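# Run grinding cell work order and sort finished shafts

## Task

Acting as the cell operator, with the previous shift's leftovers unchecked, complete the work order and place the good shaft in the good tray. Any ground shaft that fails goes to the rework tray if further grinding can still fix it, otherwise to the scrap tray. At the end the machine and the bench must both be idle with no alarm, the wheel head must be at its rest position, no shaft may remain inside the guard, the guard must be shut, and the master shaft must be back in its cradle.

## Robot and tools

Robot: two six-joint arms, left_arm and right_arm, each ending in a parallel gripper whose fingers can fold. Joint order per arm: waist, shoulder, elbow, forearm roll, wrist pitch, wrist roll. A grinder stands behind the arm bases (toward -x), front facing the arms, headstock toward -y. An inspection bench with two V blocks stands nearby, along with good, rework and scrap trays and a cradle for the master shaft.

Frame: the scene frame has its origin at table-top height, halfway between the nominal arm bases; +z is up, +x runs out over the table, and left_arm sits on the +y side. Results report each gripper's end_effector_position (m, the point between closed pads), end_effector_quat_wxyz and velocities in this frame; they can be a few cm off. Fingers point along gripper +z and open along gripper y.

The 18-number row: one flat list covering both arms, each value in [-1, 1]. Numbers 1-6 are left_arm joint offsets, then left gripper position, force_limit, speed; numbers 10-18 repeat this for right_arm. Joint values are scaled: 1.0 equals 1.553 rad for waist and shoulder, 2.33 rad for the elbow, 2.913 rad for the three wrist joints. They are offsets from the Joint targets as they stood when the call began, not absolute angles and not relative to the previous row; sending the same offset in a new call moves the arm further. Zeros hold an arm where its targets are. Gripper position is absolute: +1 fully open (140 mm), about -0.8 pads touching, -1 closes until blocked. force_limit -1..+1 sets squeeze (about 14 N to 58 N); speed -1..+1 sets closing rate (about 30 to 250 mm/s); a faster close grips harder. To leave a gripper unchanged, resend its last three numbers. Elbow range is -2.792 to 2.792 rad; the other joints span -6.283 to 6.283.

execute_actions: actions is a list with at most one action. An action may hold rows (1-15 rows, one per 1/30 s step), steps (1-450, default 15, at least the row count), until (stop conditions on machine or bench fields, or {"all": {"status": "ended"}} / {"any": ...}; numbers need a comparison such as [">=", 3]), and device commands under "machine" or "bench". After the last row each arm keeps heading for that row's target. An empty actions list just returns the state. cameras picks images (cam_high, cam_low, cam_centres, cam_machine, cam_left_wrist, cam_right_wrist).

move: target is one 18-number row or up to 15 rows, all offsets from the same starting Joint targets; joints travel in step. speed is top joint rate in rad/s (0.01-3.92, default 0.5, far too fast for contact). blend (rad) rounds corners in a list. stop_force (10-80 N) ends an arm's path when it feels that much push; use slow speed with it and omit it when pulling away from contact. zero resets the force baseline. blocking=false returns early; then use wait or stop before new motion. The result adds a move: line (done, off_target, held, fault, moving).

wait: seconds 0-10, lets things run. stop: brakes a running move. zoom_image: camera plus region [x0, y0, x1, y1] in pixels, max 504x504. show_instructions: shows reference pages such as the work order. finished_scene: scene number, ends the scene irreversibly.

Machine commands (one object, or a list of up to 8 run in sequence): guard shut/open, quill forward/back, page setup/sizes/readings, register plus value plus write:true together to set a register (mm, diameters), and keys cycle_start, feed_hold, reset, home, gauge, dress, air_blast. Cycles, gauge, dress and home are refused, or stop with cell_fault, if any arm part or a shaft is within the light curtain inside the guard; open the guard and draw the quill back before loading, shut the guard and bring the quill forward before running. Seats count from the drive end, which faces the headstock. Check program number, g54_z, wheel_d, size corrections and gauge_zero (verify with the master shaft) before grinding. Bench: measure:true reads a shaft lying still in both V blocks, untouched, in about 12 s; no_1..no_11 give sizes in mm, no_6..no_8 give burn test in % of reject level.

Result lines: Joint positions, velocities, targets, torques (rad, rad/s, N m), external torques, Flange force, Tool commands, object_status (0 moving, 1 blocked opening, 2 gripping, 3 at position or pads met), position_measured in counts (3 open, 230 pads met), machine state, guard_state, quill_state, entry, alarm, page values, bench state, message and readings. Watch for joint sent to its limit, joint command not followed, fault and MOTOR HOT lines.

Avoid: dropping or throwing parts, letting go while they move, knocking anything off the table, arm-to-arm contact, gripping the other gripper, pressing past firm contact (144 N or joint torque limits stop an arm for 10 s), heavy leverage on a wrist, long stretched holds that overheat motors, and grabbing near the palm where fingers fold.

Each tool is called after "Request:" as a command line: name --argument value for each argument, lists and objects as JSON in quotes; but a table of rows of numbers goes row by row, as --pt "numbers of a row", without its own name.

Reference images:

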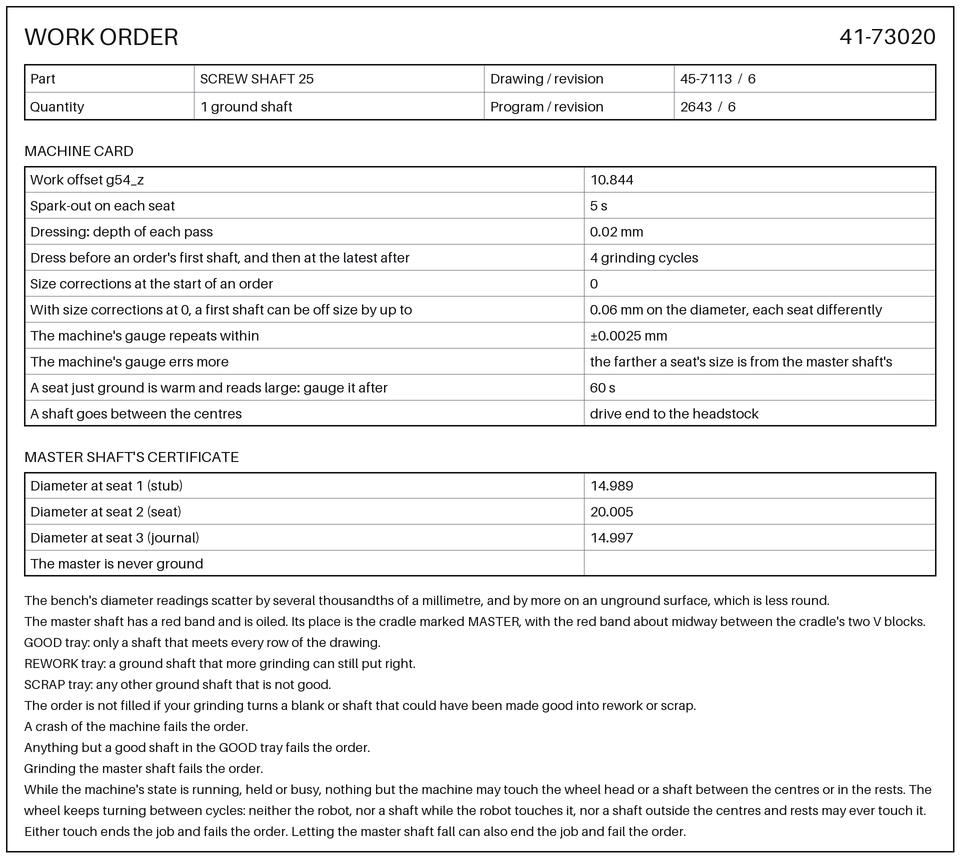

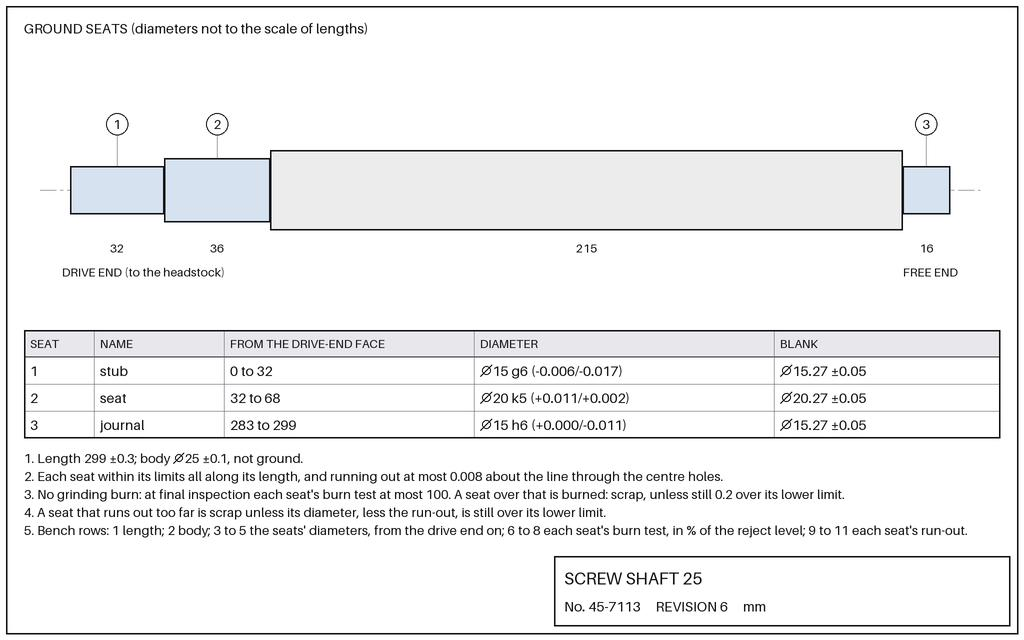

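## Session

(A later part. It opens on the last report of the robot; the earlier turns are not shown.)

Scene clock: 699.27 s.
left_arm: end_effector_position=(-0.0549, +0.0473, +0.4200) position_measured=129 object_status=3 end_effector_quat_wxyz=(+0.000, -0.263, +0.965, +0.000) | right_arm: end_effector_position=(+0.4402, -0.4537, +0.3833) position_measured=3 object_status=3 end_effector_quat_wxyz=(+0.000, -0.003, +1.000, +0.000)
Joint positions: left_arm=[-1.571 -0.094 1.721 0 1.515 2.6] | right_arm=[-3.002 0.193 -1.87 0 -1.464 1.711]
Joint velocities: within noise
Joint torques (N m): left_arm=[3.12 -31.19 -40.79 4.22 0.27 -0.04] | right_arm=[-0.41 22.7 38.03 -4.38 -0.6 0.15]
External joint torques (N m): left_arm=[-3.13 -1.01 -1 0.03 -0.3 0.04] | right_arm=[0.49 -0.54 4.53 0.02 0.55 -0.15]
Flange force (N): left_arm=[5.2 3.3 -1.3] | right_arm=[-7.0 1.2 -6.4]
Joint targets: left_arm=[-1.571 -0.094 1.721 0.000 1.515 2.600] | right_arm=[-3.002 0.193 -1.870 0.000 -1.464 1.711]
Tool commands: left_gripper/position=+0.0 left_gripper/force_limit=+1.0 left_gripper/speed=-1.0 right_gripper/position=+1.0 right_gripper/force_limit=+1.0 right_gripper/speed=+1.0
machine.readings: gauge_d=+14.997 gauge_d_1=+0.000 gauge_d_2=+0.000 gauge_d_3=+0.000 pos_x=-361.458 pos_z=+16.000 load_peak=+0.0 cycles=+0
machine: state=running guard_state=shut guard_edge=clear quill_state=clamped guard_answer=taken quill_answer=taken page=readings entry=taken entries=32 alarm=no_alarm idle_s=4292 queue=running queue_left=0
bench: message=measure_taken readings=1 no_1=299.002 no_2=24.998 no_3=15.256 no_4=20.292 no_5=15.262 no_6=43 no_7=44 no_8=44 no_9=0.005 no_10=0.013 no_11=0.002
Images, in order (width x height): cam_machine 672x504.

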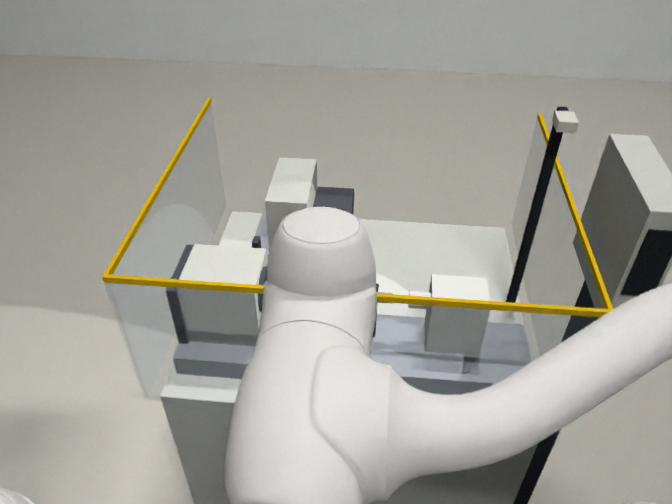

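Request:
execute_actions --actions '[{"steps":450,"until":{"machine":{"state":["!=","running"]}}}]' --cameras '[]'

Request:
execute_actions --actions '[{"steps":450,"until":{"machine":{"state":["!=","running"]}}}]' --cameras '[]'

Request:
execute_actions --actions '[{"steps":450,"until":{"machine":{"state":["!=","running"]}}}]' --cameras '["cam_machine"]'

Scene clock: 717.30 s.
left_arm: end_effector_position=(-0.0549, +0.0473, +0.4200) position_measured=129 object_status=3 end_effector_quat_wxyz=(+0.000, -0.263, +0.965, +0.000) | right_arm: end_effector_position=(+0.4402, -0.4537, +0.3833) position_measured=3 object_status=3 end_effector_quat_wxyz=(+0.000, -0.003, +1.000, +0.000)
Joint positions: left_arm=[-1.571 -0.094 1.721 0 1.515 2.6] | right_arm=[-3.002 0.193 -1.87 0 -1.464 1.711]
Joint velocities: within noise
Joint torques (N m): left_arm=[2.52 -31.67 -40.82 4.21 0.33 -0.02] | right_arm=[-0.6 22.69 38.06 -4.37 -0.66 0.1]
External joint torques (N m): left_arm=[-2.53 -0.8 -1 0.03 -0.35 0.02] | right_arm=[0.65 -0.28 4.56 0.01 0.59 -0.1]
Flange force (N): left_arm=[4.4 2.4 -1.1] | right_arm=[-6.5 1.7 -6.4]
Joint targets: left_arm=[-1.571 -0.094 1.721 0.000 1.515 2.600] | right_arm=[-3.002 0.193 -1.870 0.000 -1.464 1.711]
Tool commands: left_gripper/position=+0.0 left_gripper/force_limit=+1.0 left_gripper/speed=-1.0 right_gripper/position=+1.0 right_gripper/force_limit=+1.0 right_gripper/speed=+1.0
machine.readings: gauge_d=+14.997 gauge_d_1=+0.000 gauge_d_2=+0.000 gauge_d_3=+0.000 pos_x=-361.555 pos_z=+16.000 load_peak=+7.0 cycles=+0
machine: state=running guard_state=shut guard_edge=clear quill_state=clamped guard_answer=taken quill_answer=taken page=readings entry=taken entries=32 alarm=no_alarm idle_s=4310 queue=running queue_left=0
bench: message=measure_taken readings=1 no_1=299.002 no_2=24.998 no_3=15.256 no_4=20.292 no_5=15.262 no_6=43 no_7=44 no_8=44 no_9=0.005 no_10=0.013 no_11=0.002
No camera images: "cameras" was empty.

Scene clock: 732.50 s.
left_arm: end_effector_position=(-0.0549, +0.0473, +0.4200) position_measured=129 object_status=3 end_effector_quat_wxyz=(+0.000, -0.263, +0.965, +0.000) | right_arm: end_effector_position=(+0.4402, -0.4537, +0.3833) position_measured=3 object_status=3 end_effector_quat_wxyz=(+0.000, -0.003, +1.000, +0.000)
Joint positions: left_arm=[-1.571 -0.094 1.721 0 1.515 2.6] | right_arm=[-3.002 0.193 -1.87 0 -1.464 1.711]
Joint velocities: within noise
Joint torques (N m): left_arm=[3.22 -31.63 -40.84 4.22 0.31 -0.05] | right_arm=[0.11 22.28 38.08 -4.33 -0.67 0.07]
External joint torques (N m): left_arm=[-2.94 -0.94 -0.91 0.02 -0.33 0.05] | right_arm=[-0.06 0.08 4.43 -0.02 0.6 -0.07]
Flange force (N): left_arm=[4.9 3.1 -1.0] | right_arm=[-6.0 0.1 -6.3]
Joint targets: left_arm=[-1.571 -0.094 1.721 0.000 1.515 2.600] | right_arm=[-3.002 0.193 -1.870 0.000 -1.464 1.711]
Tool commands: left_gripper/position=+0.0 left_gripper/force_limit=+1.0 left_gripper/speed=-1.0 right_gripper/position=+1.0 right_gripper/force_limit=+1.0 right_gripper/speed=+1.0
machine.readings: gauge_d=+14.997 gauge_d_1=+0.000 gauge_d_2=+0.000 gauge_d_3=+0.000 pos_x=-361.586 pos_z=+16.000 load_peak=+7.0 cycles=+0
machine: state=running guard_state=shut guard_edge=clear quill_state=clamped guard_answer=taken quill_answer=taken page=readings entry=taken entries=32 alarm=no_alarm idle_s=4325 queue=running queue_left=0
bench: message=measure_taken readings=1 no_1=299.002 no_2=24.998 no_3=15.256 no_4=20.292 no_5=15.262 no_6=43 no_7=44 no_8=44 no_9=0.005 no_10=0.013 no_11=0.002
No camera images: "cameras" was empty.

Scene clock: 747.70 s.
left_arm: end_effector_position=(-0.0549, +0.0473, +0.4200) position_measured=129 object_status=3 end_effector_quat_wxyz=(+0.000, -0.263, +0.965, +0.000) | right_arm: end_effector_position=(+0.4402, -0.4537, +0.3833) position_measured=3 object_status=3 end_effector_quat_wxyz=(+0.000, -0.003, +1.000, +0.000)
Joint positions: left_arm=[-1.571 -0.094 1.721 0 1.515 2.6] | right_arm=[-3.002 0.193 -1.87 0 -1.464 1.711]
Joint velocities: within noise
Joint torques (N m): left_arm=[2.75 -31.57 -40.65 4.2 0.33 -0.07] | right_arm=[-0.43 22.81 38.08 -4.28 -0.68 0.1]
External joint torques (N m): left_arm=[-2.6 -0.9 -1.07 0.05 -0.35 0.07] | right_arm=[0.45 -0.25 4.52 -0.08 0.61 -0.1]
Flange force (N): left_arm=[4.4 2.5 -1.3] | right_arm=[-6.5 1.2 -6.3]
Joint targets: left_arm=[-1.571 -0.094 1.721 0.000 1.515 2.600] | right_arm=[-3.002 0.193 -1.870 0.000 -1.464 1.711]
Tool commands: left_gripper/position=+0.0 left_gripper/force_limit=+1.0 left_gripper/speed=-1.0 right_gripper/position=+1.0 right_gripper/force_limit=+1.0 right_gripper/speed=+1.0
machine.readings: gauge_d=+14.997 gauge_d_1=+0.000 gauge_d_2=+0.000 gauge_d_3=+0.000 pos_x=-356.321 pos_z=+50.000 load_peak=+7.0 cycles=+0
machine: state=running guard_state=shut guard_edge=clear quill_state=clamped guard_answer=taken quill_answer=taken page=readings entry=taken entries=32 alarm=no_alarm idle_s=4340 queue=running queue_left=0
bench: message=measure_taken readings=1 no_1=299.002 no_2=24.998 no_3=15.256 no_4=20.292 no_5=15.262 no_6=43 no_7=44 no_8=44 no_9=0.005 no_10=0.013 no_11=0.002
Images, in order (width x height): cam_machine 672x504.

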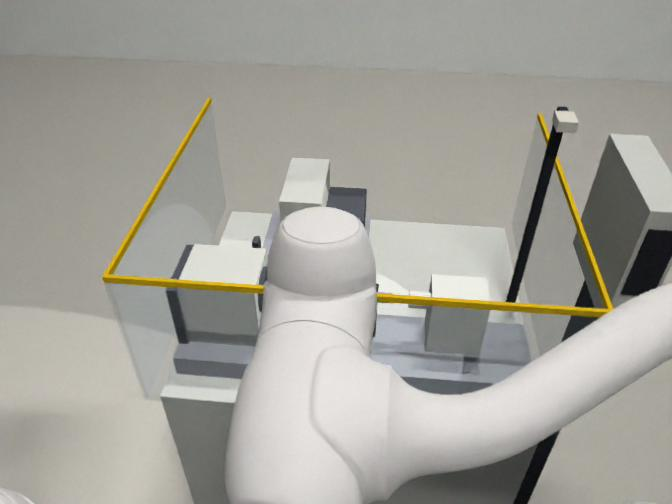

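Request:
execute_actions --actions '[{"steps":450,"until":{"machine":{"state":["!=","running"]}}}]' --cameras '[]'

Request:
execute_actions --actions '[{"steps":450,"until":{"machine":{"state":["!=","running"]}}}]' --cameras '[]'

Request:
execute_actions --actions '[{"steps":450,"until":{"machine":{"state":["!=","running"]}}}]' --cameras '[]'

Request:
execute_actions --actions '[{"steps":450,"until":{"machine":{"state":["!=","running"]}}}]' --cameras '[]'

Request:
execute_actions --actions '[{"steps":450,"until":{"machine":{"state":["!=","running"]}}}]' --cameras '[]'

Request:
execute_actions --actions '[{"steps":450,"until":{"machine":{"state":["!=","running"]}}}]' --cameras '[]'

Scene clock: 767.93 s.
left_arm: end_effector_position=(-0.0549, +0.0473, +0.4200) position_measured=129 object_status=3 end_effector_quat_wxyz=(+0.000, -0.263, +0.965, +0.000) | right_arm: end_effector_position=(+0.4402, -0.4537, +0.3833) position_measured=3 object_status=3 end_effector_quat_wxyz=(+0.000, -0.003, +1.000, +0.000)
Joint positions: left_arm=[-1.571 -0.094 1.721 0 1.515 2.6] | right_arm=[-3.002 0.193 -1.87 0 -1.464 1.711]
Joint velocities: within noise
Joint torques (N m): left_arm=[2.95 -31.81 -40.87 4.2 0.29 -0.06] | right_arm=[-0.2 22.73 38.19 -4.3 -0.67 0.09]
External joint torques (N m): left_arm=[-2.94 -0.62 -0.86 0.04 -0.31 0.06] | right_arm=[0.25 -0.39 4.42 -0.07 0.6 -0.09]
Flange force (N): left_arm=[5.1 2.7 -1.0] | right_arm=[-6.7 0.8 -6.1]
Joint targets: left_arm=[-1.571 -0.094 1.721 0.000 1.515 2.600] | right_arm=[-3.002 0.193 -1.870 0.000 -1.464 1.711]
Tool commands: left_gripper/position=+0.0 left_gripper/force_limit=+1.0 left_gripper/speed=-1.0 right_gripper/position=+1.0 right_gripper/force_limit=+1.0 right_gripper/speed=+1.0
machine.readings: gauge_d=+14.997 gauge_d_1=+0.000 gauge_d_2=+0.000 gauge_d_3=+0.000 pos_x=-356.518 pos_z=+50.000 load_peak=+10.9 cycles=+0
machine: state=running guard_state=shut guard_edge=clear quill_state=clamped guard_answer=taken quill_answer=taken page=readings entry=taken entries=32 alarm=no_alarm idle_s=4360 queue=running queue_left=0
bench: message=measure_taken readings=1 no_1=299.002 no_2=24.998 no_3=15.256 no_4=20.292 no_5=15.262 no_6=43 no_7=44 no_8=44 no_9=0.005 no_10=0.013 no_11=0.002
No camera images: "cameras" was empty.

Scene clock: 783.13 s.
left_arm: end_effector_position=(-0.0549, +0.0473, +0.4200) position_measured=129 object_status=3 end_effector_quat_wxyz=(+0.000, -0.263, +0.965, +0.000) | right_arm: end_effector_position=(+0.4402, -0.4537, +0.3833) position_measured=3 object_status=3 end_effector_quat_wxyz=(+0.000, -0.003, +1.000, +0.000)
Joint positions: left_arm=[-1.571 -0.094 1.721 0 1.515 2.6] | right_arm=[-3.002 0.193 -1.87 0 -1.464 1.711]
Joint velocities: within noise
Joint torques (N m): left_arm=[2.58 -32.1 -40.73 4.22 0.31 -0.1] | right_arm=[-0.55 22.38 38.18 -4.34 -0.59 0.09]
External joint torques (N m): left_arm=[-2.52 -0.3 -0.97 0 -0.33 0.1] | right_arm=[0.55 0.29 4.44 -0.02 0.53 -0.09]
Flange force (N): left_arm=[4.6 1.6 -1.1] | right_arm=[-5.4 1.4 -6.4]
Joint targets: left_arm=[-1.571 -0.094 1.721 0.000 1.515 2.600] | right_arm=[-3.002 0.193 -1.870 0.000 -1.464 1.711]
Tool commands: left_gripper/position=+0.0 left_gripper/force_limit=+1.0 left_gripper/speed=-1.0 right_gripper/position=+1.0 right_gripper/force_limit=+1.0 right_gripper/speed=+1.0
machine.readings: gauge_d=+14.997 gauge_d_1=+0.000 gauge_d_2=+0.000 gauge_d_3=+0.000 pos_x=-356.548 pos_z=+50.000 load_peak=+10.9 cycles=+0
machine: state=running guard_state=shut guard_edge=clear quill_state=clamped guard_answer=taken quill_answer=taken page=readings entry=taken entries=32 alarm=no_alarm idle_s=4375 queue=running queue_left=0
bench: message=measure_taken readings=1 no_1=299.002 no_2=24.998 no_3=15.256 no_4=20.292 no_5=15.262 no_6=43 no_7=44 no_8=44 no_9=0.005 no_10=0.013 no_11=0.002
No camera images: "cameras" was empty.

Scene clock: 798.33 s.
left_arm: end_effector_position=(-0.0549, +0.0473, +0.4200) position_measured=129 object_status=3 end_effector_quat_wxyz=(+0.000, -0.263, +0.965, +0.000) | right_arm: end_effector_position=(+0.4402, -0.4537, +0.3833) position_measured=3 object_status=3 end_effector_quat_wxyz=(+0.000, -0.003, +1.000, +0.000)
Joint positions: left_arm=[-1.571 -0.094 1.721 0 1.515 2.6] | right_arm=[-3.002 0.193 -1.87 0 -1.464 1.711]
Joint velocities: within noise
Joint torques (N m): left_arm=[2.55 -31.49 -40.82 4.2 0.36 -0.06] | right_arm=[-0.13 22.5 37.89 -4.29 -0.67 0.05]
External joint torques (N m): left_arm=[-2.6 -0.85 -0.9 0.03 -0.38 0.06] | right_arm=[0.18 -0.14 4.69 -0.07 0.61 -0.05]
Flange force (N): left_arm=[4.4 2.6 -0.9] | right_arm=[-6.6 0.7 -6.6]
Joint targets: left_arm=[-1.571 -0.094 1.721 0.000 1.515 2.600] | right_arm=[-3.002 0.193 -1.870 0.000 -1.464 1.711]
Tool commands: left_gripper/position=+0.0 left_gripper/force_limit=+1.0 left_gripper/speed=-1.0 right_gripper/position=+1.0 right_gripper/force_limit=+1.0 right_gripper/speed=+1.0
machine.readings: gauge_d=+14.997 gauge_d_1=+0.000 gauge_d_2=+0.000 gauge_d_3=+0.000 pos_x=-356.577 pos_z=+50.000 load_peak=+10.9 cycles=+0
machine: state=running guard_state=shut guard_edge=clear quill_state=clamped guard_answer=taken quill_answer=taken page=readings entry=taken entries=32 alarm=no_alarm idle_s=4390 queue=running queue_left=0
bench: message=measure_taken readings=1 no_1=299.002 no_2=24.998 no_3=15.256 no_4=20.292 no_5=15.262 no_6=43 no_7=44 no_8=44 no_9=0.005 no_10=0.013 no_11=0.002
No camera images: "cameras" was empty.

Scene clock: 813.53 s.
left_arm: end_effector_position=(-0.0549, +0.0473, +0.4200) position_measured=129 object_status=3 end_effector_quat_wxyz=(+0.000, -0.263, +0.965, +0.000) | right_arm: end_effector_position=(+0.4402, -0.4537, +0.3833) position_measured=3 object_status=3 end_effector_quat_wxyz=(+0.000, -0.003, +1.000, +0.000)
Joint positions: left_arm=[-1.571 -0.094 1.721 0 1.515 2.6] | right_arm=[-3.002 0.193 -1.87 0 -1.464 1.711]
Joint velocities: within noise
Joint torques (N m): left_arm=[2.28 -31.77 -40.79 4.23 0.34 -0.09] | right_arm=[-0.23 22.23 38.08 -4.35 -0.64 0.07]
External joint torques (N m): left_arm=[-2.13 -0.87 -0.99 0.02 -0.35 0.09] | right_arm=[0.31 -0.01 4.42 0 0.58 -0.07]
Flange force (N): left_arm=[3.5 2.0 -1.1] | right_arm=[-6.0 0.9 -6.3]
Joint targets: left_arm=[-1.571 -0.094 1.721 0.000 1.515 2.600] | right_arm=[-3.002 0.193 -1.870 0.000 -1.464 1.711]
Tool commands: left_gripper/position=+0.0 left_gripper/force_limit=+1.0 left_gripper/speed=-1.0 right_gripper/position=+1.0 right_gripper/force_limit=+1.0 right_gripper/speed=+1.0
machine.readings: gauge_d=+14.997 gauge_d_1=+0.000 gauge_d_2=+0.000 gauge_d_3=+0.000 pos_x=-361.350 pos_z=+291.000 load_peak=+10.9 cycles=+0
machine: state=running guard_state=shut guard_edge=clear quill_state=clamped guard_answer=taken quill_answer=taken page=readings entry=taken entries=32 alarm=no_alarm idle_s=4405 queue=running queue_left=0
bench: message=measure_taken readings=1 no_1=299.002 no_2=24.998 no_3=15.256 no_4=20.292 no_5=15.262 no_6=43 no_7=44 no_8=44 no_9=0.005 no_10=0.013 no_11=0.002
No camera images: "cameras" was empty.

Scene clock: 828.73 s.
left_arm: end_effector_position=(-0.0549, +0.0473, +0.4200) position_measured=129 object_status=3 end_effector_quat_wxyz=(+0.000, -0.263, +0.965, +0.000) | right_arm: end_effector_position=(+0.4402, -0.4537, +0.3833) position_measured=3 object_status=3 end_effector_quat_wxyz=(+0.000, -0.003, +1.000, +0.000)
Joint positions: left_arm=[-1.571 -0.094 1.721 0 1.515 2.6] | right_arm=[-3.002 0.193 -1.87 0 -1.464 1.711]
Joint velocities: within noise
Joint torques (N m): left_arm=[2.41 -31.81 -40.73 4.24 0.29 -0.01] | right_arm=[-0.42 22.64 38.03 -4.32 -0.64 0.06]
External joint torques (N m): left_arm=[-2.43 -0.59 -1.06 0 -0.32 0.01] | right_arm=[0.44 -0.1 4.56 -0.04 0.58 -0.06]
Flange force (N): left_arm=[4.5 1.9 -1.3] | right_arm=[-6.3 1.3 -6.5]
Joint targets: left_arm=[-1.571 -0.094 1.721 0.000 1.515 2.600] | right_arm=[-3.002 0.193 -1.870 0.000 -1.464 1.711]
Tool commands: left_gripper/position=+0.0 left_gripper/force_limit=+1.0 left_gripper/speed=-1.0 right_gripper/position=+1.0 right_gripper/force_limit=+1.0 right_gripper/speed=+1.0
machine.readings: gauge_d=+14.997 gauge_d_1=+0.000 gauge_d_2=+0.000 gauge_d_3=+0.000 pos_x=-361.502 pos_z=+291.000 load_peak=+10.9 cycles=+0
machine: state=running guard_state=shut guard_edge=clear quill_state=clamped guard_answer=taken quill_answer=taken page=readings entry=taken entries=32 alarm=no_alarm idle_s=4420 queue=running queue_left=0
bench: message=measure_taken readings=1 no_1=299.002 no_2=24.998 no_3=15.256 no_4=20.292 no_5=15.262 no_6=43 no_7=44 no_8=44 no_9=0.005 no_10=0.013 no_11=0.002
No camera images: "cameras" was empty.

Scene clock: 843.93 s.
left_arm: end_effector_position=(-0.0549, +0.0473, +0.4200) position_measured=129 object_status=3 end_effector_quat_wxyz=(+0.000, -0.263, +0.965, +0.000) | right_arm: end_effector_position=(+0.4402, -0.4537, +0.3833) position_measured=3 object_status=3 end_effector_quat_wxyz=(+0.000, -0.003, +1.000, +0.000)
Joint positions: left_arm=[-1.571 -0.094 1.721 0 1.515 2.6] | right_arm=[-3.002 0.193 -1.87 0 -1.464 1.711]
Joint velocities: within noise
Joint torques (N m): left_arm=[2.74 -31.54 -40.8 4.2 0.35 -0.02] | right_arm=[-0.79 22.05 38.09 -4.35 -0.63 0.1]
External joint torques (N m): left_arm=[-2.76 -0.58 -0.91 0.03 -0.37 0.02] | right_arm=[0.76 0.75 4.56 -0.01 0.57 -0.1]
Flange force (N): left_arm=[4.9 2.4 -0.9] | right_arm=[-4.8 1.8 -6.7]
Joint targets: left_arm=[-1.571 -0.094 1.721 0.000 1.515 2.600] | right_arm=[-3.002 0.193 -1.870 0.000 -1.464 1.711]
Tool commands: left_gripper/position=+0.0 left_gripper/force_limit=+1.0 left_gripper/speed=-1.0 right_gripper/position=+1.0 right_gripper/force_limit=+1.0 right_gripper/speed=+1.0
machine.readings: gauge_d=+14.997 gauge_d_1=+0.000 gauge_d_2=+0.000 gauge_d_3=+0.000 pos_x=-361.554 pos_z=+291.000 load_peak=+10.9 cycles=+0
machine: state=running guard_state=shut guard_edge=clear quill_state=clamped guard_answer=taken quill_answer=taken page=readings entry=taken entries=32 alarm=no_alarm idle_s=4435 queue=running queue_left=0
bench: message=measure_taken readings=1 no_1=299.002 no_2=24.998 no_3=15.256 no_4=20.292 no_5=15.262 no_6=43 no_7=44 no_8=44 no_9=0.005 no_10=0.013 no_11=0.002
No camera images: "cameras" was empty.

Request:
execute_actions --actions '[{"steps":450,"until":{"machine":{"state":["!=","running"]}}}]' --cameras '[]'

Request:
execute_actions --actions '[{"steps":450,"until":{"machine":{"state":["!=","running"]}}}]' --cameras '[]'

Scene clock: 862.43 s.
left_arm: end_effector_position=(-0.0549, +0.0473, +0.4200) position_measured=129 object_status=3 end_effector_quat_wxyz=(+0.000, -0.263, +0.965, +0.000) | right_arm: end_effector_position=(+0.4402, -0.4537, +0.3833) position_measured=3 object_status=3 end_effector_quat_wxyz=(+0.000, -0.003, +1.000, +0.000)
Joint positions: left_arm=[-1.571 -0.094 1.721 0 1.515 2.6] | right_arm=[-3.002 0.193 -1.87 0 -1.464 1.711]
Joint velocities: within noise
Joint torques (N m): left_arm=[2.64 -31.69 -40.8 4.2 0.36 -0.07] | right_arm=[-0.05 22.86 38.02 -4.32 -0.68 0.09]
External joint torques (N m): left_arm=[-2.58 -0.69 -0.99 0.04 -0.38 0.07] | right_arm=[0.08 -0.37 4.54 -0.04 0.62 -0.09]
Flange force (N): left_arm=[4.5 2.3 -1.1] | right_arm=[-6.9 0.4 -6.3]
Joint targets: left_arm=[-1.571 -0.094 1.721 0.000 1.515 2.600] | right_arm=[-3.002 0.193 -1.870 0.000 -1.464 1.711]
Tool commands: left_gripper/position=+0.0 left_gripper/force_limit=+1.0 left_gripper/speed=-1.0 right_gripper/position=+1.0 right_gripper/force_limit=+1.0 right_gripper/speed=+1.0
machine.readings: gauge_d=+14.997 gauge_d_1=+0.000 gauge_d_2=+0.000 gauge_d_3=+0.000 pos_x=-361.589 pos_z=+291.000 load_peak=+10.9 cycles=+0
machine: state=running guard_state=shut guard_edge=clear quill_state=clamped guard_answer=taken quill_answer=taken page=readings entry=taken entries=32 alarm=no_alarm idle_s=4454 queue=running queue_left=0
bench: message=measure_taken readings=1 no_1=299.002 no_2=24.998 no_3=15.256 no_4=20.292 no_5=15.262 no_6=43 no_7=44 no_8=44 no_9=0.005 no_10=0.013 no_11=0.002
No camera images: "cameras" was empty.

Scene clock: 872.70 s.
left_arm: end_effector_position=(-0.0549, +0.0473, +0.4200) position_measured=129 object_status=3 end_effector_quat_wxyz=(+0.000, -0.263, +0.965, +0.000) | right_arm: end_effector_position=(+0.4402, -0.4537, +0.3833) position_measured=3 object_status=3 end_effector_quat_wxyz=(+0.000, -0.003, +1.000, +0.000)
Joint positions: left_arm=[-1.571 -0.094 1.721 0 1.515 2.6] | right_arm=[-3.002 0.193 -1.87 0 -1.464 1.711]
Joint velocities: within noise
Joint torques (N m): left_arm=[2.77 -31.57 -40.74 4.23 0.33 -0.02] | right_arm=[-0.34 22.11 37.91 -4.28 -0.67 0.08]
External joint torques (N m): left_arm=[-2.68 -0.92 -1.01 0.01 -0.35 0.02] | right_arm=[0.31 0.79 4.79 -0.09 0.6 -0.08]
Flange force (N): left_arm=[4.6 2.7 -1.2] | right_arm=[-5.1 0.8 -7.0]
Joint targets: left_arm=[-1.571 -0.094 1.721 0.000 1.515 2.600] | right_arm=[-3.002 0.193 -1.870 0.000 -1.464 1.711]
Tool commands: left_gripper/position=+0.0 left_gripper/force_limit=+1.0 left_gripper/speed=-1.0 right_gripper/position=+1.0 right_gripper/force_limit=+1.0 right_gripper/speed=+1.0
machine.readings: gauge_d=+14.997 gauge_d_1=+0.000 gauge_d_2=+0.000 gauge_d_3=+0.000 pos_x=+0.000 pos_z=+0.000 load_peak=+10.9 cycles=+1
machine: state=done guard_state=shut guard_edge=clear quill_state=clamped guard_answer=taken quill_answer=taken page=readings entry=taken entries=32 alarm=no_alarm idle_s=0 queue=done queue_left=0
bench: message=measure_taken readings=1 no_1=299.002 no_2=24.998 no_3=15.256 no_4=20.292 no_5=15.262 no_6=43 no_7=44 no_8=44 no_9=0.005 no_10=0.013 no_11=0.002
No camera images: "cameras" was empty.

Request:
execute_actions --actions '[{"steps":450,"until":{"machine":{"idle_s":[">=",62]}}}]' --cameras '[]'

Request:
execute_actions --actions '[{"steps":450,"until":{"machine":{"idle_s":[">=",62]}}}]' --cameras '[]'

Request:
execute_actions --actions '[{"steps":450,"until":{"machine":{"idle_s":[">=",62]}}}]' --cameras '[]'

Request:
execute_actions --actions '[{"steps":450,"until":{"machine":{"idle_s":[">=",62]}}}]' --cameras '[]'

Request:
execute_actions --actions '[{"machine":[{"register":"gauge_at","value":1,"write":true,"gauge":true},{"register":"gauge_at","value":2,"write":true,"gauge":true},{"register":"gauge_at","value":3,"write":true,"gauge":true}],"steps":450,"until":{"machine":{"queue":["!=","running"]}}}]' --cameras '[]'

Scene clock: 894.53 s.
left_arm: end_effector_position=(-0.0549, +0.0473, +0.4200) position_measured=129 object_status=3 end_effector_quat_wxyz=(+0.000, -0.263, +0.965, +0.000) | right_arm: end_effector_position=(+0.4402, -0.4537, +0.3833) position_measured=3 object_status=3 end_effector_quat_wxyz=(+0.000, -0.003, +1.000, +0.000)
Joint positions: left_arm=[-1.571 -0.094 1.721 0 1.515 2.6] | right_arm=[-3.002 0.193 -1.87 0 -1.464 1.711]
Joint velocities: within noise
Joint torques (N m): left_arm=[3.07 -31.92 -40.62 4.21 0.3 -0.1] | right_arm=[-0.81 22.62 37.88 -4.32 -0.68 0.13]
External joint torques (N m): left_arm=[-3.11 -0.32 -1.04 0.01 -0.32 0.1] | right_arm=[0.83 -0.07 4.79 -0.05 0.63 -0.13]
Flange force (N): left_arm=[5.6 2.2 -1.2] | right_arm=[-6.5 2.0 -6.8]
Joint targets: left_arm=[-1.571 -0.094 1.721 0.000 1.515 2.600] | right_arm=[-3.002 0.193 -1.870 0.000 -1.464 1.711]
Tool commands: left_gripper/position=+0.0 left_gripper/force_limit=+1.0 left_gripper/speed=-1.0 right_gripper/position=+1.0 right_gripper/force_limit=+1.0 right_gripper/speed=+1.0
machine.readings: gauge_d=+14.997 gauge_d_1=+0.000 gauge_d_2=+0.000 gauge_d_3=+0.000 pos_x=+0.000 pos_z=+0.000 load_peak=+10.9 cycles=+1
machine: state=done guard_state=shut guard_edge=clear quill_state=clamped guard_answer=taken quill_answer=taken page=readings entry=taken entries=32 alarm=no_alarm idle_s=22 queue=done queue_left=0
bench: message=measure_taken readings=1 no_1=299.002 no_2=24.998 no_3=15.256 no_4=20.292 no_5=15.262 no_6=43 no_7=44 no_8=44 no_9=0.005 no_10=0.013 no_11=0.002
No camera images: "cameras" was empty.

Scene clock: 909.73 s.
left_arm: end_effector_position=(-0.0549, +0.0473, +0.4200) position_measured=129 object_status=3 end_effector_quat_wxyz=(+0.000, -0.263, +0.965, +0.000) | right_arm: end_effector_position=(+0.4402, -0.4537, +0.3833) position_measured=3 object_status=3 end_effector_quat_wxyz=(+0.000, -0.003, +1.000, +0.000)
Joint positions: left_arm=[-1.571 -0.094 1.721 0 1.515 2.6] | right_arm=[-3.002 0.193 -1.87 0 -1.464 1.711]
Joint velocities: within noise
Joint torques (N m): left_arm=[2.71 -31.69 -40.77 4.21 0.33 -0.07] | right_arm=[-0.59 22.25 38.04 -4.34 -0.64 0.08]
External joint torques (N m): left_arm=[-2.62 -0.64 -1.03 0.03 -0.36 0.07] | right_arm=[0.63 0.19 4.55 -0.02 0.58 -0.08]
Flange force (N): left_arm=[4.6 2.2 -1.2] | right_arm=[-5.7 1.6 -6.5]
Joint targets: left_arm=[-1.571 -0.094 1.721 0.000 1.515 2.600] | right_arm=[-3.002 0.193 -1.870 0.000 -1.464 1.711]
Tool commands: left_gripper/position=+0.0 left_gripper/force_limit=+1.0 left_gripper/speed=-1.0 right_gripper/position=+1.0 right_gripper/force_limit=+1.0 right_gripper/speed=+1.0
machine.readings: gauge_d=+14.997 gauge_d_1=+0.000 gauge_d_2=+0.000 gauge_d_3=+0.000 pos_x=+0.000 pos_z=+0.000 load_peak=+10.9 cycles=+1
machine: state=done guard_state=shut guard_edge=clear quill_state=clamped guard_answer=taken quill_answer=taken page=readings entry=taken entries=32 alarm=no_alarm idle_s=37 queue=done queue_left=0
bench: message=measure_taken readings=1 no_1=299.002 no_2=24.998 no_3=15.256 no_4=20.292 no_5=15.262 no_6=43 no_7=44 no_8=44 no_9=0.005 no_10=0.013 no_11=0.002
No camera images: "cameras" was empty.

Scene clock: 924.93 s.
left_arm: end_effector_position=(-0.0549, +0.0473, +0.4200) position_measured=129 object_status=3 end_effector_quat_wxyz=(+0.000, -0.263, +0.965, +0.000) | right_arm: end_effector_position=(+0.4402, -0.4537, +0.3833) position_measured=3 object_status=3 end_effector_quat_wxyz=(+0.000, -0.003, +1.000, +0.000)
Joint positions: left_arm=[-1.571 -0.094 1.721 0 1.515 2.6] | right_arm=[-3.002 0.193 -1.87 0 -1.464 1.711]
Joint velocities: within noise
Joint torques (N m): left_arm=[2.92 -31.86 -40.7 4.15 0.3 -0.08] | right_arm=[-0.48 22.38 37.95 -4.39 -0.69 0.11]
External joint torques (N m): left_arm=[-2.83 -0.68 -1.13 0.09 -0.32 0.08] | right_arm=[0.59 -0.38 4.53 0.04 0.63 -0.11]
Flange force (N): left_arm=[5.0 2.3 -1.4] | right_arm=[-6.7 1.5 -6.3]
Joint targets: left_arm=[-1.571 -0.094 1.721 0.000 1.515 2.600] | right_arm=[-3.002 0.193 -1.870 0.000 -1.464 1.711]
Tool commands: left_gripper/position=+0.0 left_gripper/force_limit=+1.0 left_gripper/speed=-1.0 right_gripper/position=+1.0 right_gripper/force_limit=+1.0 right_gripper/speed=+1.0
machine.readings: gauge_d=+14.997 gauge_d_1=+0.000 gauge_d_2=+0.000 gauge_d_3=+0.000 pos_x=+0.000 pos_z=+0.000 load_peak=+10.9 cycles=+1
machine: state=done guard_state=shut guard_edge=clear quill_state=clamped guard_answer=taken quill_answer=taken page=readings entry=taken entries=32 alarm=no_alarm idle_s=52 queue=done queue_left=0
bench: message=measure_taken readings=1 no_1=299.002 no_2=24.998 no_3=15.256 no_4=20.292 no_5=15.262 no_6=43 no_7=44 no_8=44 no_9=0.005 no_10=0.013 no_11=0.002
No camera images: "cameras" was empty.

Scene clock: 934.77 s.
left_arm: end_effector_position=(-0.0549, +0.0473, +0.4200) position_measured=129 object_status=3 end_effector_quat_wxyz=(+0.000, -0.263, +0.965, +0.000) | right_arm: end_effector_position=(+0.4402, -0.4537, +0.3833) position_measured=3 object_status=3 end_effector_quat_wxyz=(+0.000, -0.003, +1.000, +0.000)
Joint positions: left_arm=[-1.571 -0.094 1.721 0 1.515 2.6] | right_arm=[-3.002 0.193 -1.87 0 -1.464 1.711]
Joint velocities: within noise
Joint torques (N m): left_arm=[2.8 -31.82 -40.68 4.22 0.36 -0.04] | right_arm=[-0.21 22.39 38.01 -4.34 -0.63 0.14]
External joint torques (N m): left_arm=[-2.74 -0.5 -0.95 0 -0.37 0.04] | right_arm=[0.22 0.15 4.56 -0.02 0.56 -0.14]
Flange force (N): left_arm=[4.9 2.2 -1.0] | right_arm=[-6.0 0.6 -6.6]
Joint targets: left_arm=[-1.571 -0.094 1.721 0.000 1.515 2.600] | right_arm=[-3.002 0.193 -1.870 0.000 -1.464 1.711]
Tool commands: left_gripper/position=+0.0 left_gripper/force_limit=+1.0 left_gripper/speed=-1.0 right_gripper/position=+1.0 right_gripper/force_limit=+1.0 right_gripper/speed=+1.0
machine.readings: gauge_d=+14.997 gauge_d_1=+0.000 gauge_d_2=+0.000 gauge_d_3=+0.000 pos_x=+0.000 pos_z=+0.000 load_peak=+10.9 cycles=+1
machine: state=done guard_state=shut guard_edge=clear quill_state=clamped guard_answer=taken quill_answer=taken page=readings entry=taken entries=32 alarm=no_alarm idle_s=62 queue=done queue_left=0
bench: message=measure_taken readings=1 no_1=299.002 no_2=24.998 no_3=15.256 no_4=20.292 no_5=15.262 no_6=43 no_7=44 no_8=44 no_9=0.005 no_10=0.013 no_11=0.002
No camera images: "cameras" was empty.

Scene clock: 947.10 s.
left_arm: end_effector_position=(-0.0549, +0.0473, +0.4200) position_measured=129 object_status=3 end_effector_quat_wxyz=(+0.000, -0.263, +0.965, +0.000) | right_arm: end_effector_position=(+0.4402, -0.4537, +0.3833) position_measured=3 object_status=3 end_effector_quat_wxyz=(+0.000, -0.003, +1.000, +0.000)
Joint positions: left_arm=[-1.571 -0.094 1.721 0 1.515 2.6] | right_arm=[-3.002 0.193 -1.87 0 -1.464 1.711]
Joint velocities: within noise
Joint torques (N m): left_arm=[2.9 -31.58 -40.9 4.2 0.33 -0.06] | right_arm=[-0.36 22.6 37.96 -4.34 -0.7 0.13]
External joint torques (N m): left_arm=[-2.74 -0.97 -0.9 0.05 -0.35 0.06] | right_arm=[0.46 -0.53 4.6 -0.02 0.65 -0.13]
Flange force (N): left_arm=[4.5 2.9 -1.0] | right_arm=[-7.1 1.2 -6.3]
Joint targets: left_arm=[-1.571 -0.094 1.721 0.000 1.515 2.600] | right_arm=[-3.002 0.193 -1.870 0.000 -1.464 1.711]
Tool commands: left_gripper/position=+0.0 left_gripper/force_limit=+1.0 left_gripper/speed=-1.0 right_gripper/position=+1.0 right_gripper/force_limit=+1.0 right_gripper/speed=+1.0
machine.readings: gauge_d=+15.110 gauge_d_1=+15.119 gauge_d_2=+20.135 gauge_d_3=+15.110 pos_x=+0.000 pos_z=+0.000 load_peak=+10.9 cycles=+1
machine: state=done guard_state=shut guard_edge=clear quill_state=clamped guard_answer=taken quill_answer=taken page=readings entry=taken entries=38 alarm=no_alarm idle_s=74 queue=done queue_left=0
bench: message=measure_taken readings=1 no_1=299.002 no_2=24.998 no_3=15.256 no_4=20.292 no_5=15.262 no_6=43 no_7=44 no_8=44 no_9=0.005 no_10=0.013 no_11=0.002
No camera images: "cameras" was empty.

Request:
execute_actions --actions '[{"machine":[{"register":"size_1","value":0.05,"write":true},{"register":"size_2","value":0.0515,"write":true},{"register":"size_3","value":0.0645,"write":true},{"page":"sizes"}],"steps":60,"until":{"machine":{"queue":"done"}}}]' --cameras '[]'

Scene clock: 979.40 s.
left_arm: end_effector_position=(-0.0549, +0.0473, +0.4200) position_measured=129 object_status=3 end_effector_quat_wxyz=(+0.000, -0.263, +0.965, +0.000) | right_arm: end_effector_position=(+0.4402, -0.4537, +0.3833) position_measured=3 object_status=3 end_effector_quat_wxyz=(+0.000, -0.003, +1.000, +0.000)
Joint positions: left_arm=[-1.571 -0.094 1.721 0 1.515 2.6] | right_arm=[-3.002 0.193 -1.87 0 -1.464 1.711]
Joint velocities: within noise
Joint torques (N m): left_arm=[2.77 -31.76 -40.62 4.2 0.28 -0.06] | right_arm=[-0.09 22 37.96 -4.3 -0.69 0.1]
External joint torques (N m): left_arm=[-2.66 -0.65 -1.08 0.03 -0.3 0.06] | right_arm=[0.12 0.47 4.64 -0.06 0.63 -0.1]
Flange force (N): left_arm=[4.7 2.2 -1.4] | right_arm=[-5.6 0.4 -6.6]
Joint targets: left_arm=[-1.571 -0.094 1.721 0.000 1.515 2.600] | right_arm=[-3.002 0.193 -1.870 0.000 -1.464 1.711]
Tool commands: left_gripper/position=+0.0 left_gripper/force_limit=+1.0 left_gripper/speed=-1.0 right_gripper/position=+1.0 right_gripper/force_limit=+1.0 right_gripper/speed=+1.0
machine.sizes: size_1=+0.050 size_2=+0.052 size_3=+0.065 aim_1=+14.989 aim_2=+20.006 aim_3=+14.995
machine: state=done guard_state=shut guard_edge=clear quill_state=clamped guard_answer=taken quill_answer=taken page=sizes entry=taken entries=41 alarm=no_alarm idle_s=106 queue=done queue_left=0
bench: message=measure_taken readings=1 no_1=299.002 no_2=24.998 no_3=15.256 no_4=20.292 no_5=15.262 no_6=43 no_7=44 no_8=44 no_9=0.005 no_10=0.013 no_11=0.002
No camera images: "cameras" was empty.

Request:
execute_actions --actions '[{"machine":{"cycle_start":true},"steps":30}]' --cameras '[]'

Request:
execute_actions --actions '[{"steps":450,"until":{"machine":{"state":["!=","running"]}}}]' --cameras '[]'

Request:
execute_actions --actions '[{"steps":450,"until":{"machine":{"state":["!=","running"]}}}]' --cameras '[]'

Request:
execute_actions --actions '[{"steps":450,"until":{"machine":{"state":["!=","running"]}}}]' --cameras '[]'

Request:
execute_actions --actions '[{"steps":450,"until":{"machine":{"state":["!=","running"]}}}]' --cameras '[]'

Request:
execute_actions --actions '[{"steps":450,"until":{"machine":{"state":["!=","running"]}}}]' --cameras '[]'

Request:
execute_actions --actions '[{"steps":450,"until":{"machine":{"state":["!=","running"]}}}]' --cameras '[]'

Request:
execute_actions --actions '[{"steps":450,"until":{"machine":{"state":["!=","running"]}}}]' --cameras '[]'

Scene clock: 987.33 s.
left_arm: end_effector_position=(-0.0549, +0.0473, +0.4200) position_measured=129 object_status=3 end_effector_quat_wxyz=(+0.000, -0.263, +0.965, +0.000) | right_arm: end_effector_position=(+0.4402, -0.4537, +0.3833) position_measured=3 object_status=3 end_effector_quat_wxyz=(+0.000, -0.003, +1.000, +0.000)
Joint positions: left_arm=[-1.571 -0.094 1.721 0 1.515 2.6] | right_arm=[-3.002 0.193 -1.87 0 -1.464 1.711]
Joint velocities: within noise
Joint torques (N m): left_arm=[2.84 -31.65 -40.71 4.16 0.3 -0.05] | right_arm=[-0.8 22.22 38 -4.39 -0.63 0.11]
External joint torques (N m): left_arm=[-2.9 -0.69 -0.98 0.05 -0.32 0.05] | right_arm=[0.72 0.91 4.73 0.01 0.57 -0.11]
Flange force (N): left_arm=[5.0 2.6 -1.2] | right_arm=[-4.7 1.7 -7.0]
Joint targets: left_arm=[-1.571 -0.094 1.721 0.000 1.515 2.600] | right_arm=[-3.002 0.193 -1.870 0.000 -1.464 1.711]
Tool commands: left_gripper/position=+0.0 left_gripper/force_limit=+1.0 left_gripper/speed=-1.0 right_gripper/position=+1.0 right_gripper/force_limit=+1.0 right_gripper/speed=+1.0
machine.sizes: size_1=+0.050 size_2=+0.052 size_3=+0.065 aim_1=+14.989 aim_2=+20.006 aim_3=+14.995
machine: state=running guard_state=shut guard_edge=clear quill_state=clamped guard_answer=taken quill_answer=taken page=sizes entry=taken entries=42 alarm=no_alarm idle_s=114 queue=running queue_left=0
bench: message=measure_taken readings=1 no_1=299.002 no_2=24.998 no_3=15.256 no_4=20.292 no_5=15.262 no_6=43 no_7=44 no_8=44 no_9=0.005 no_10=0.013 no_11=0.002
No camera images: "cameras" was empty.

Scene clock: 1002.53 s.
left_arm: end_effector_position=(-0.0549, +0.0473, +0.4200) position_measured=129 object_status=3 end_effector_quat_wxyz=(+0.000, -0.263, +0.965, +0.000) | right_arm: end_effector_position=(+0.4402, -0.4537, +0.3833) position_measured=3 object_status=3 end_effector_quat_wxyz=(+0.000, -0.003, +1.000, +0.000)
Joint positions: left_arm=[-1.571 -0.094 1.721 0 1.515 2.6] | right_arm=[-3.002 0.193 -1.87 0 -1.464 1.711]
Joint velocities: within noise
Joint torques (N m): left_arm=[2.39 -31.47 -40.78 4.19 0.3 -0.04] | right_arm=[-0.49 22.47 38.01 -4.23 -0.69 0.08]
External joint torques (N m): left_arm=[-2.25 -1.01 -0.93 0.05 -0.31 0.04] | right_arm=[0.61 -0.56 4.45 -0.12 0.63 -0.08]
Flange force (N): left_arm=[3.7 2.5 -1.1] | right_arm=[-6.9 1.6 -6.1]
Joint targets: left_arm=[-1.571 -0.094 1.721 0.000 1.515 2.600] | right_arm=[-3.002 0.193 -1.870 0.000 -1.464 1.711]
Tool commands: left_gripper/position=+0.0 left_gripper/force_limit=+1.0 left_gripper/speed=-1.0 right_gripper/position=+1.0 right_gripper/force_limit=+1.0 right_gripper/speed=+1.0
machine.sizes: size_1=+0.050 size_2=+0.052 size_3=+0.065 aim_1=+14.989 aim_2=+20.006 aim_3=+14.995
machine: state=running guard_state=shut guard_edge=clear quill_state=clamped guard_answer=taken quill_answer=taken page=sizes entry=taken entries=42 alarm=no_alarm idle_s=129 queue=running queue_left=0
bench: message=measure_taken readings=1 no_1=299.002 no_2=24.998 no_3=15.256 no_4=20.292 no_5=15.262 no_6=43 no_7=44 no_8=44 no_9=0.005 no_10=0.013 no_11=0.002
No camera images: "cameras" was empty.

Scene clock: 1017.73 s.
left_arm: end_effector_position=(-0.0549, +0.0473, +0.4200) position_measured=129 object_status=3 end_effector_quat_wxyz=(+0.000, -0.263, +0.965, +0.000) | right_arm: end_effector_position=(+0.4402, -0.4537, +0.3833) position_measured=3 object_status=3 end_effector_quat_wxyz=(+0.000, -0.003, +1.000, +0.000)
Joint positions: left_arm=[-1.571 -0.094 1.721 0 1.515 2.6] | right_arm=[-3.002 0.193 -1.87 0 -1.464 1.711]
Joint velocities: within noise
Joint torques (N m): left_arm=[2.82 -31.75 -40.69 4.2 0.29 -0.08] | right_arm=[-0.42 22.6 37.93 -4.28 -0.7 0.03]
External joint torques (N m): left_arm=[-2.84 -0.28 -0.92 0.02 -0.31 0.08] | right_arm=[0.49 -0.42 4.62 -0.07 0.65 -0.03]
Flange force (N): left_arm=[5.2 2.0 -1.0] | right_arm=[-6.9 1.5 -6.4]
Joint targets: left_arm=[-1.571 -0.094 1.721 0.000 1.515 2.600] | right_arm=[-3.002 0.193 -1.870 0.000 -1.464 1.711]
Tool commands: left_gripper/position=+0.0 left_gripper/force_limit=+1.0 left_gripper/speed=-1.0 right_gripper/position=+1.0 right_gripper/force_limit=+1.0 right_gripper/speed=+1.0
machine.sizes: size_1=+0.050 size_2=+0.052 size_3=+0.065 aim_1=+14.989 aim_2=+20.006 aim_3=+14.995
machine: state=running guard_state=shut guard_edge=clear quill_state=clamped guard_answer=taken quill_answer=taken page=sizes entry=taken entries=42 alarm=no_alarm idle_s=144 queue=running queue_left=0
bench: message=measure_taken readings=1 no_1=299.002 no_2=24.998 no_3=15.256 no_4=20.292 no_5=15.262 no_6=43 no_7=44 no_8=44 no_9=0.005 no_10=0.013 no_11=0.002
No camera images: "cameras" was empty.

Scene clock: 1032.93 s.
left_arm: end_effector_position=(-0.0549, +0.0473, +0.4200) position_measured=129 object_status=3 end_effector_quat_wxyz=(+0.000, -0.263, +0.965, +0.000) | right_arm: end_effector_position=(+0.4402, -0.4537, +0.3833) position_measured=3 object_status=3 end_effector_quat_wxyz=(+0.000, -0.003, +1.000, +0.000)
Joint positions: left_arm=[-1.571 -0.094 1.721 0 1.515 2.6] | right_arm=[-3.002 0.193 -1.87 0 -1.464 1.711]
Joint velocities: within noise
Joint torques (N m): left_arm=[2.89 -31.7 -40.7 4.22 0.32 -0.08] | right_arm=[-0.56 22.41 38.02 -4.29 -0.68 0.03]
External joint torques (N m): left_arm=[-3.07 -0.59 -1 0 -0.34 0.09] | right_arm=[0.59 0.1 4.6 -0.08 0.62 -0.03]
Flange force (N): left_arm=[5.4 2.6 -1.2] | right_arm=[-6.0 1.7 -6.5]
Joint targets: left_arm=[-1.571 -0.094 1.721 0.000 1.515 2.600] | right_arm=[-3.002 0.193 -1.870 0.000 -1.464 1.711]
Tool commands: left_gripper/position=+0.0 left_gripper/force_limit=+1.0 left_gripper/speed=-1.0 right_gripper/position=+1.0 right_gripper/force_limit=+1.0 right_gripper/speed=+1.0
machine.sizes: size_1=+0.050 size_2=+0.052 size_3=+0.065 aim_1=+14.989 aim_2=+20.006 aim_3=+14.995
machine: state=running guard_state=shut guard_edge=clear quill_state=clamped guard_answer=taken quill_answer=taken page=sizes entry=taken entries=42 alarm=no_alarm idle_s=159 queue=running queue_left=0
bench: message=measure_taken readings=1 no_1=299.002 no_2=24.998 no_3=15.256 no_4=20.292 no_5=15.262 no_6=43 no_7=44 no_8=44 no_9=0.005 no_10=0.013 no_11=0.002
No camera images: "cameras" was empty.

Scene clock: 1048.13 s.
left_arm: end_effector_position=(-0.0549, +0.0473, +0.4200) position_measured=129 object_status=3 end_effector_quat_wxyz=(+0.000, -0.263, +0.965, +0.000) | right_arm: end_effector_position=(+0.4402, -0.4537, +0.3833) position_measured=3 object_status=3 end_effector_quat_wxyz=(+0.000, -0.003, +1.000, +0.000)
Joint positions: left_arm=[-1.571 -0.094 1.721 0 1.515 2.6] | right_arm=[-3.002 0.193 -1.87 0 -1.464 1.711]
Joint velocities: within noise
Joint torques (N m): left_arm=[2.99 -31.46 -40.75 4.19 0.35 -0.03] | right_arm=[-0.14 22.6 38.12 -4.32 -0.65 0.12]
External joint torques (N m): left_arm=[-2.95 -0.99 -1.01 0.05 -0.37 0.03] | right_arm=[0.16 -0.04 4.52 -0.05 0.59 -0.12]
Flange force (N): left_arm=[5.0 3.1 -1.2] | right_arm=[-6.2 0.5 -6.4]
Joint targets: left_arm=[-1.571 -0.094 1.721 0.000 1.515 2.600] | right_arm=[-3.002 0.193 -1.870 0.000 -1.464 1.711]
Tool commands: left_gripper/position=+0.0 left_gripper/force_limit=+1.0 left_gripper/speed=-1.0 right_gripper/position=+1.0 right_gripper/force_limit=+1.0 right_gripper/speed=+1.0
machine.sizes: size_1=+0.050 size_2=+0.052 size_3=+0.065 aim_1=+14.989 aim_2=+20.006 aim_3=+14.995
machine: state=running guard_state=shut guard_edge=clear quill_state=clamped guard_answer=taken quill_answer=taken page=sizes entry=taken entries=42 alarm=no_alarm idle_s=174 queue=running queue_left=0
bench: message=measure_taken readings=1 no_1=299.002 no_2=24.998 no_3=15.256 no_4=20.292 no_5=15.262 no_6=43 no_7=44 no_8=44 no_9=0.005 no_10=0.013 no_11=0.002
No camera images: "cameras" was empty.

Scene clock: 1063.33 s.
left_arm: end_effector_position=(-0.0549, +0.0473, +0.4200) position_measured=129 object_status=3 end_effector_quat_wxyz=(+0.000, -0.263, +0.965, +0.000) | right_arm: end_effector_position=(+0.4402, -0.4537, +0.3833) position_measured=3 object_status=3 end_effector_quat_wxyz=(+0.000, -0.003, +1.000, +0.000)
Joint positions: left_arm=[-1.571 -0.094 1.721 0 1.515 2.6] | right_arm=[-3.002 0.193 -1.87 0 -1.464 1.711]
Joint velocities: within noise
Joint torques (N m): left_arm=[3.08 -31.73 -40.74 4.2 0.3 -0.09] | right_arm=[-0.47 22.55 38.15 -4.31 -0.65 0.13]
External joint torques (N m): left_arm=[-3.02 -0.66 -1 0.05 -0.32 0.09] | right_arm=[0.42 0.43 4.57 -0.07 0.59 -0.13]
Flange force (N): left_arm=[5.2 2.6 -1.2] | right_arm=[-5.4 1.0 -6.6]
Joint targets: left_arm=[-1.571 -0.094 1.721 0.000 1.515 2.600] | right_arm=[-3.002 0.193 -1.870 0.000 -1.464 1.711]
Tool commands: left_gripper/position=+0.0 left_gripper/force_limit=+1.0 left_gripper/speed=-1.0 right_gripper/position=+1.0 right_gripper/force_limit=+1.0 right_gripper/speed=+1.0
machine.sizes: size_1=+0.050 size_2=+0.052 size_3=+0.065 aim_1=+14.989 aim_2=+20.006 aim_3=+14.995
machine: state=running guard_state=shut guard_edge=clear quill_state=clamped guard_answer=taken quill_answer=taken page=sizes entry=taken entries=42 alarm=no_alarm idle_s=189 queue=running queue_left=0
bench: message=measure_taken readings=1 no_1=299.002 no_2=24.998 no_3=15.256 no_4=20.292 no_5=15.262 no_6=43 no_7=44 no_8=44 no_9=0.005 no_10=0.013 no_11=0.002
No camera images: "cameras" was empty.

Scene clock: 1078.53 s.
left_arm: end_effector_position=(-0.0549, +0.0473, +0.4200) position_measured=129 object_status=3 end_effector_quat_wxyz=(+0.000, -0.263, +0.965, +0.000) | right_arm: end_effector_position=(+0.4402, -0.4537, +0.3833) position_measured=3 object_status=3 end_effector_quat_wxyz=(+0.000, -0.003, +1.000, +0.000)
Joint positions: left_arm=[-1.571 -0.094 1.721 0 1.515 2.6] | right_arm=[-3.002 0.193 -1.87 0 -1.464 1.711]
Joint velocities: within noise
Joint torques (N m): left_arm=[3.06 -31.84 -40.69 4.25 0.3 -0.05] | right_arm=[-0.53 22.61 38.05 -4.3 -0.69 0.08]
External joint torques (N m): left_arm=[-2.9 -0.53 -1 -0.02 -0.31 0.05] | right_arm=[0.54 -0.04 4.54 -0.05 0.63 -0.08]
Flange force (N): left_arm=[5.2 2.4 -1.2] | right_arm=[-6.2 1.4 -6.4]
Joint targets: left_arm=[-1.571 -0.094 1.721 0.000 1.515 2.600] | right_arm=[-3.002 0.193 -1.870 0.000 -1.464 1.711]
Tool commands: left_gripper/position=+0.0 left_gripper/force_limit=+1.0 left_gripper/speed=-1.0 right_gripper/position=+1.0 right_gripper/force_limit=+1.0 right_gripper/speed=+1.0
machine.sizes: size_1=+0.050 size_2=+0.052 size_3=+0.065 aim_1=+14.989 aim_2=+20.006 aim_3=+14.995
machine: state=running guard_state=shut guard_edge=clear quill_state=clamped guard_answer=taken quill_answer=taken page=sizes entry=taken entries=42 alarm=no_alarm idle_s=204 queue=running queue_left=0
bench: message=measure_taken readings=1 no_1=299.002 no_2=24.998 no_3=15.256 no_4=20.292 no_5=15.262 no_6=43 no_7=44 no_8=44 no_9=0.005 no_10=0.013 no_11=0.002
No camera images: "cameras" was empty.

Scene clock: 1093.73 s.
left_arm: end_effector_position=(-0.0549, +0.0473, +0.4200) position_measured=129 object_status=3 end_effector_quat_wxyz=(+0.000, -0.263, +0.965, +0.000) | right_arm: end_effector_position=(+0.4402, -0.4537, +0.3833) position_measured=3 object_status=3 end_effector_quat_wxyz=(+0.000, -0.003, +1.000, +0.000)
Joint positions: left_arm=[-1.571 -0.094 1.721 0 1.515 2.6] | right_arm=[-3.002 0.193 -1.87 0 -1.464 1.711]
Joint velocities: within noise
Joint torques (N m): left_arm=[2.65 -31.86 -40.87 4.23 0.35 -0.05] | right_arm=[-0.22 22.78 37.85 -4.29 -0.6 0.08]
External joint torques (N m): left_arm=[-2.63 -0.41 -0.81 0 -0.37 0.05] | right_arm=[0.31 -0.71 4.63 -0.07 0.55 -0.08]
Flange force (N): left_arm=[4.7 2.1 -0.8] | right_arm=[-7.4 1.0 -6.5]
Joint targets: left_arm=[-1.571 -0.094 1.721 0.000 1.515 2.600] | right_arm=[-3.002 0.193 -1.870 0.000 -1.464 1.711]
Tool commands: left_gripper/position=+0.0 left_gripper/force_limit=+1.0 left_gripper/speed=-1.0 right_gripper/position=+1.0 right_gripper/force_limit=+1.0 right_gripper/speed=+1.0
machine.sizes: size_1=+0.050 size_2=+0.052 size_3=+0.065 aim_1=+14.989 aim_2=+20.006 aim_3=+14.995
machine: state=running guard_state=shut guard_edge=clear quill_state=clamped guard_answer=taken quill_answer=taken page=sizes entry=taken entries=42 alarm=no_alarm idle_s=219 queue=running queue_left=0
bench: message=measure_taken readings=1 no_1=299.002 no_2=24.998 no_3=15.256 no_4=20.292 no_5=15.262 no_6=43 no_7=44 no_8=44 no_9=0.005 no_10=0.013 no_11=0.002
No camera images: "cameras" was empty.


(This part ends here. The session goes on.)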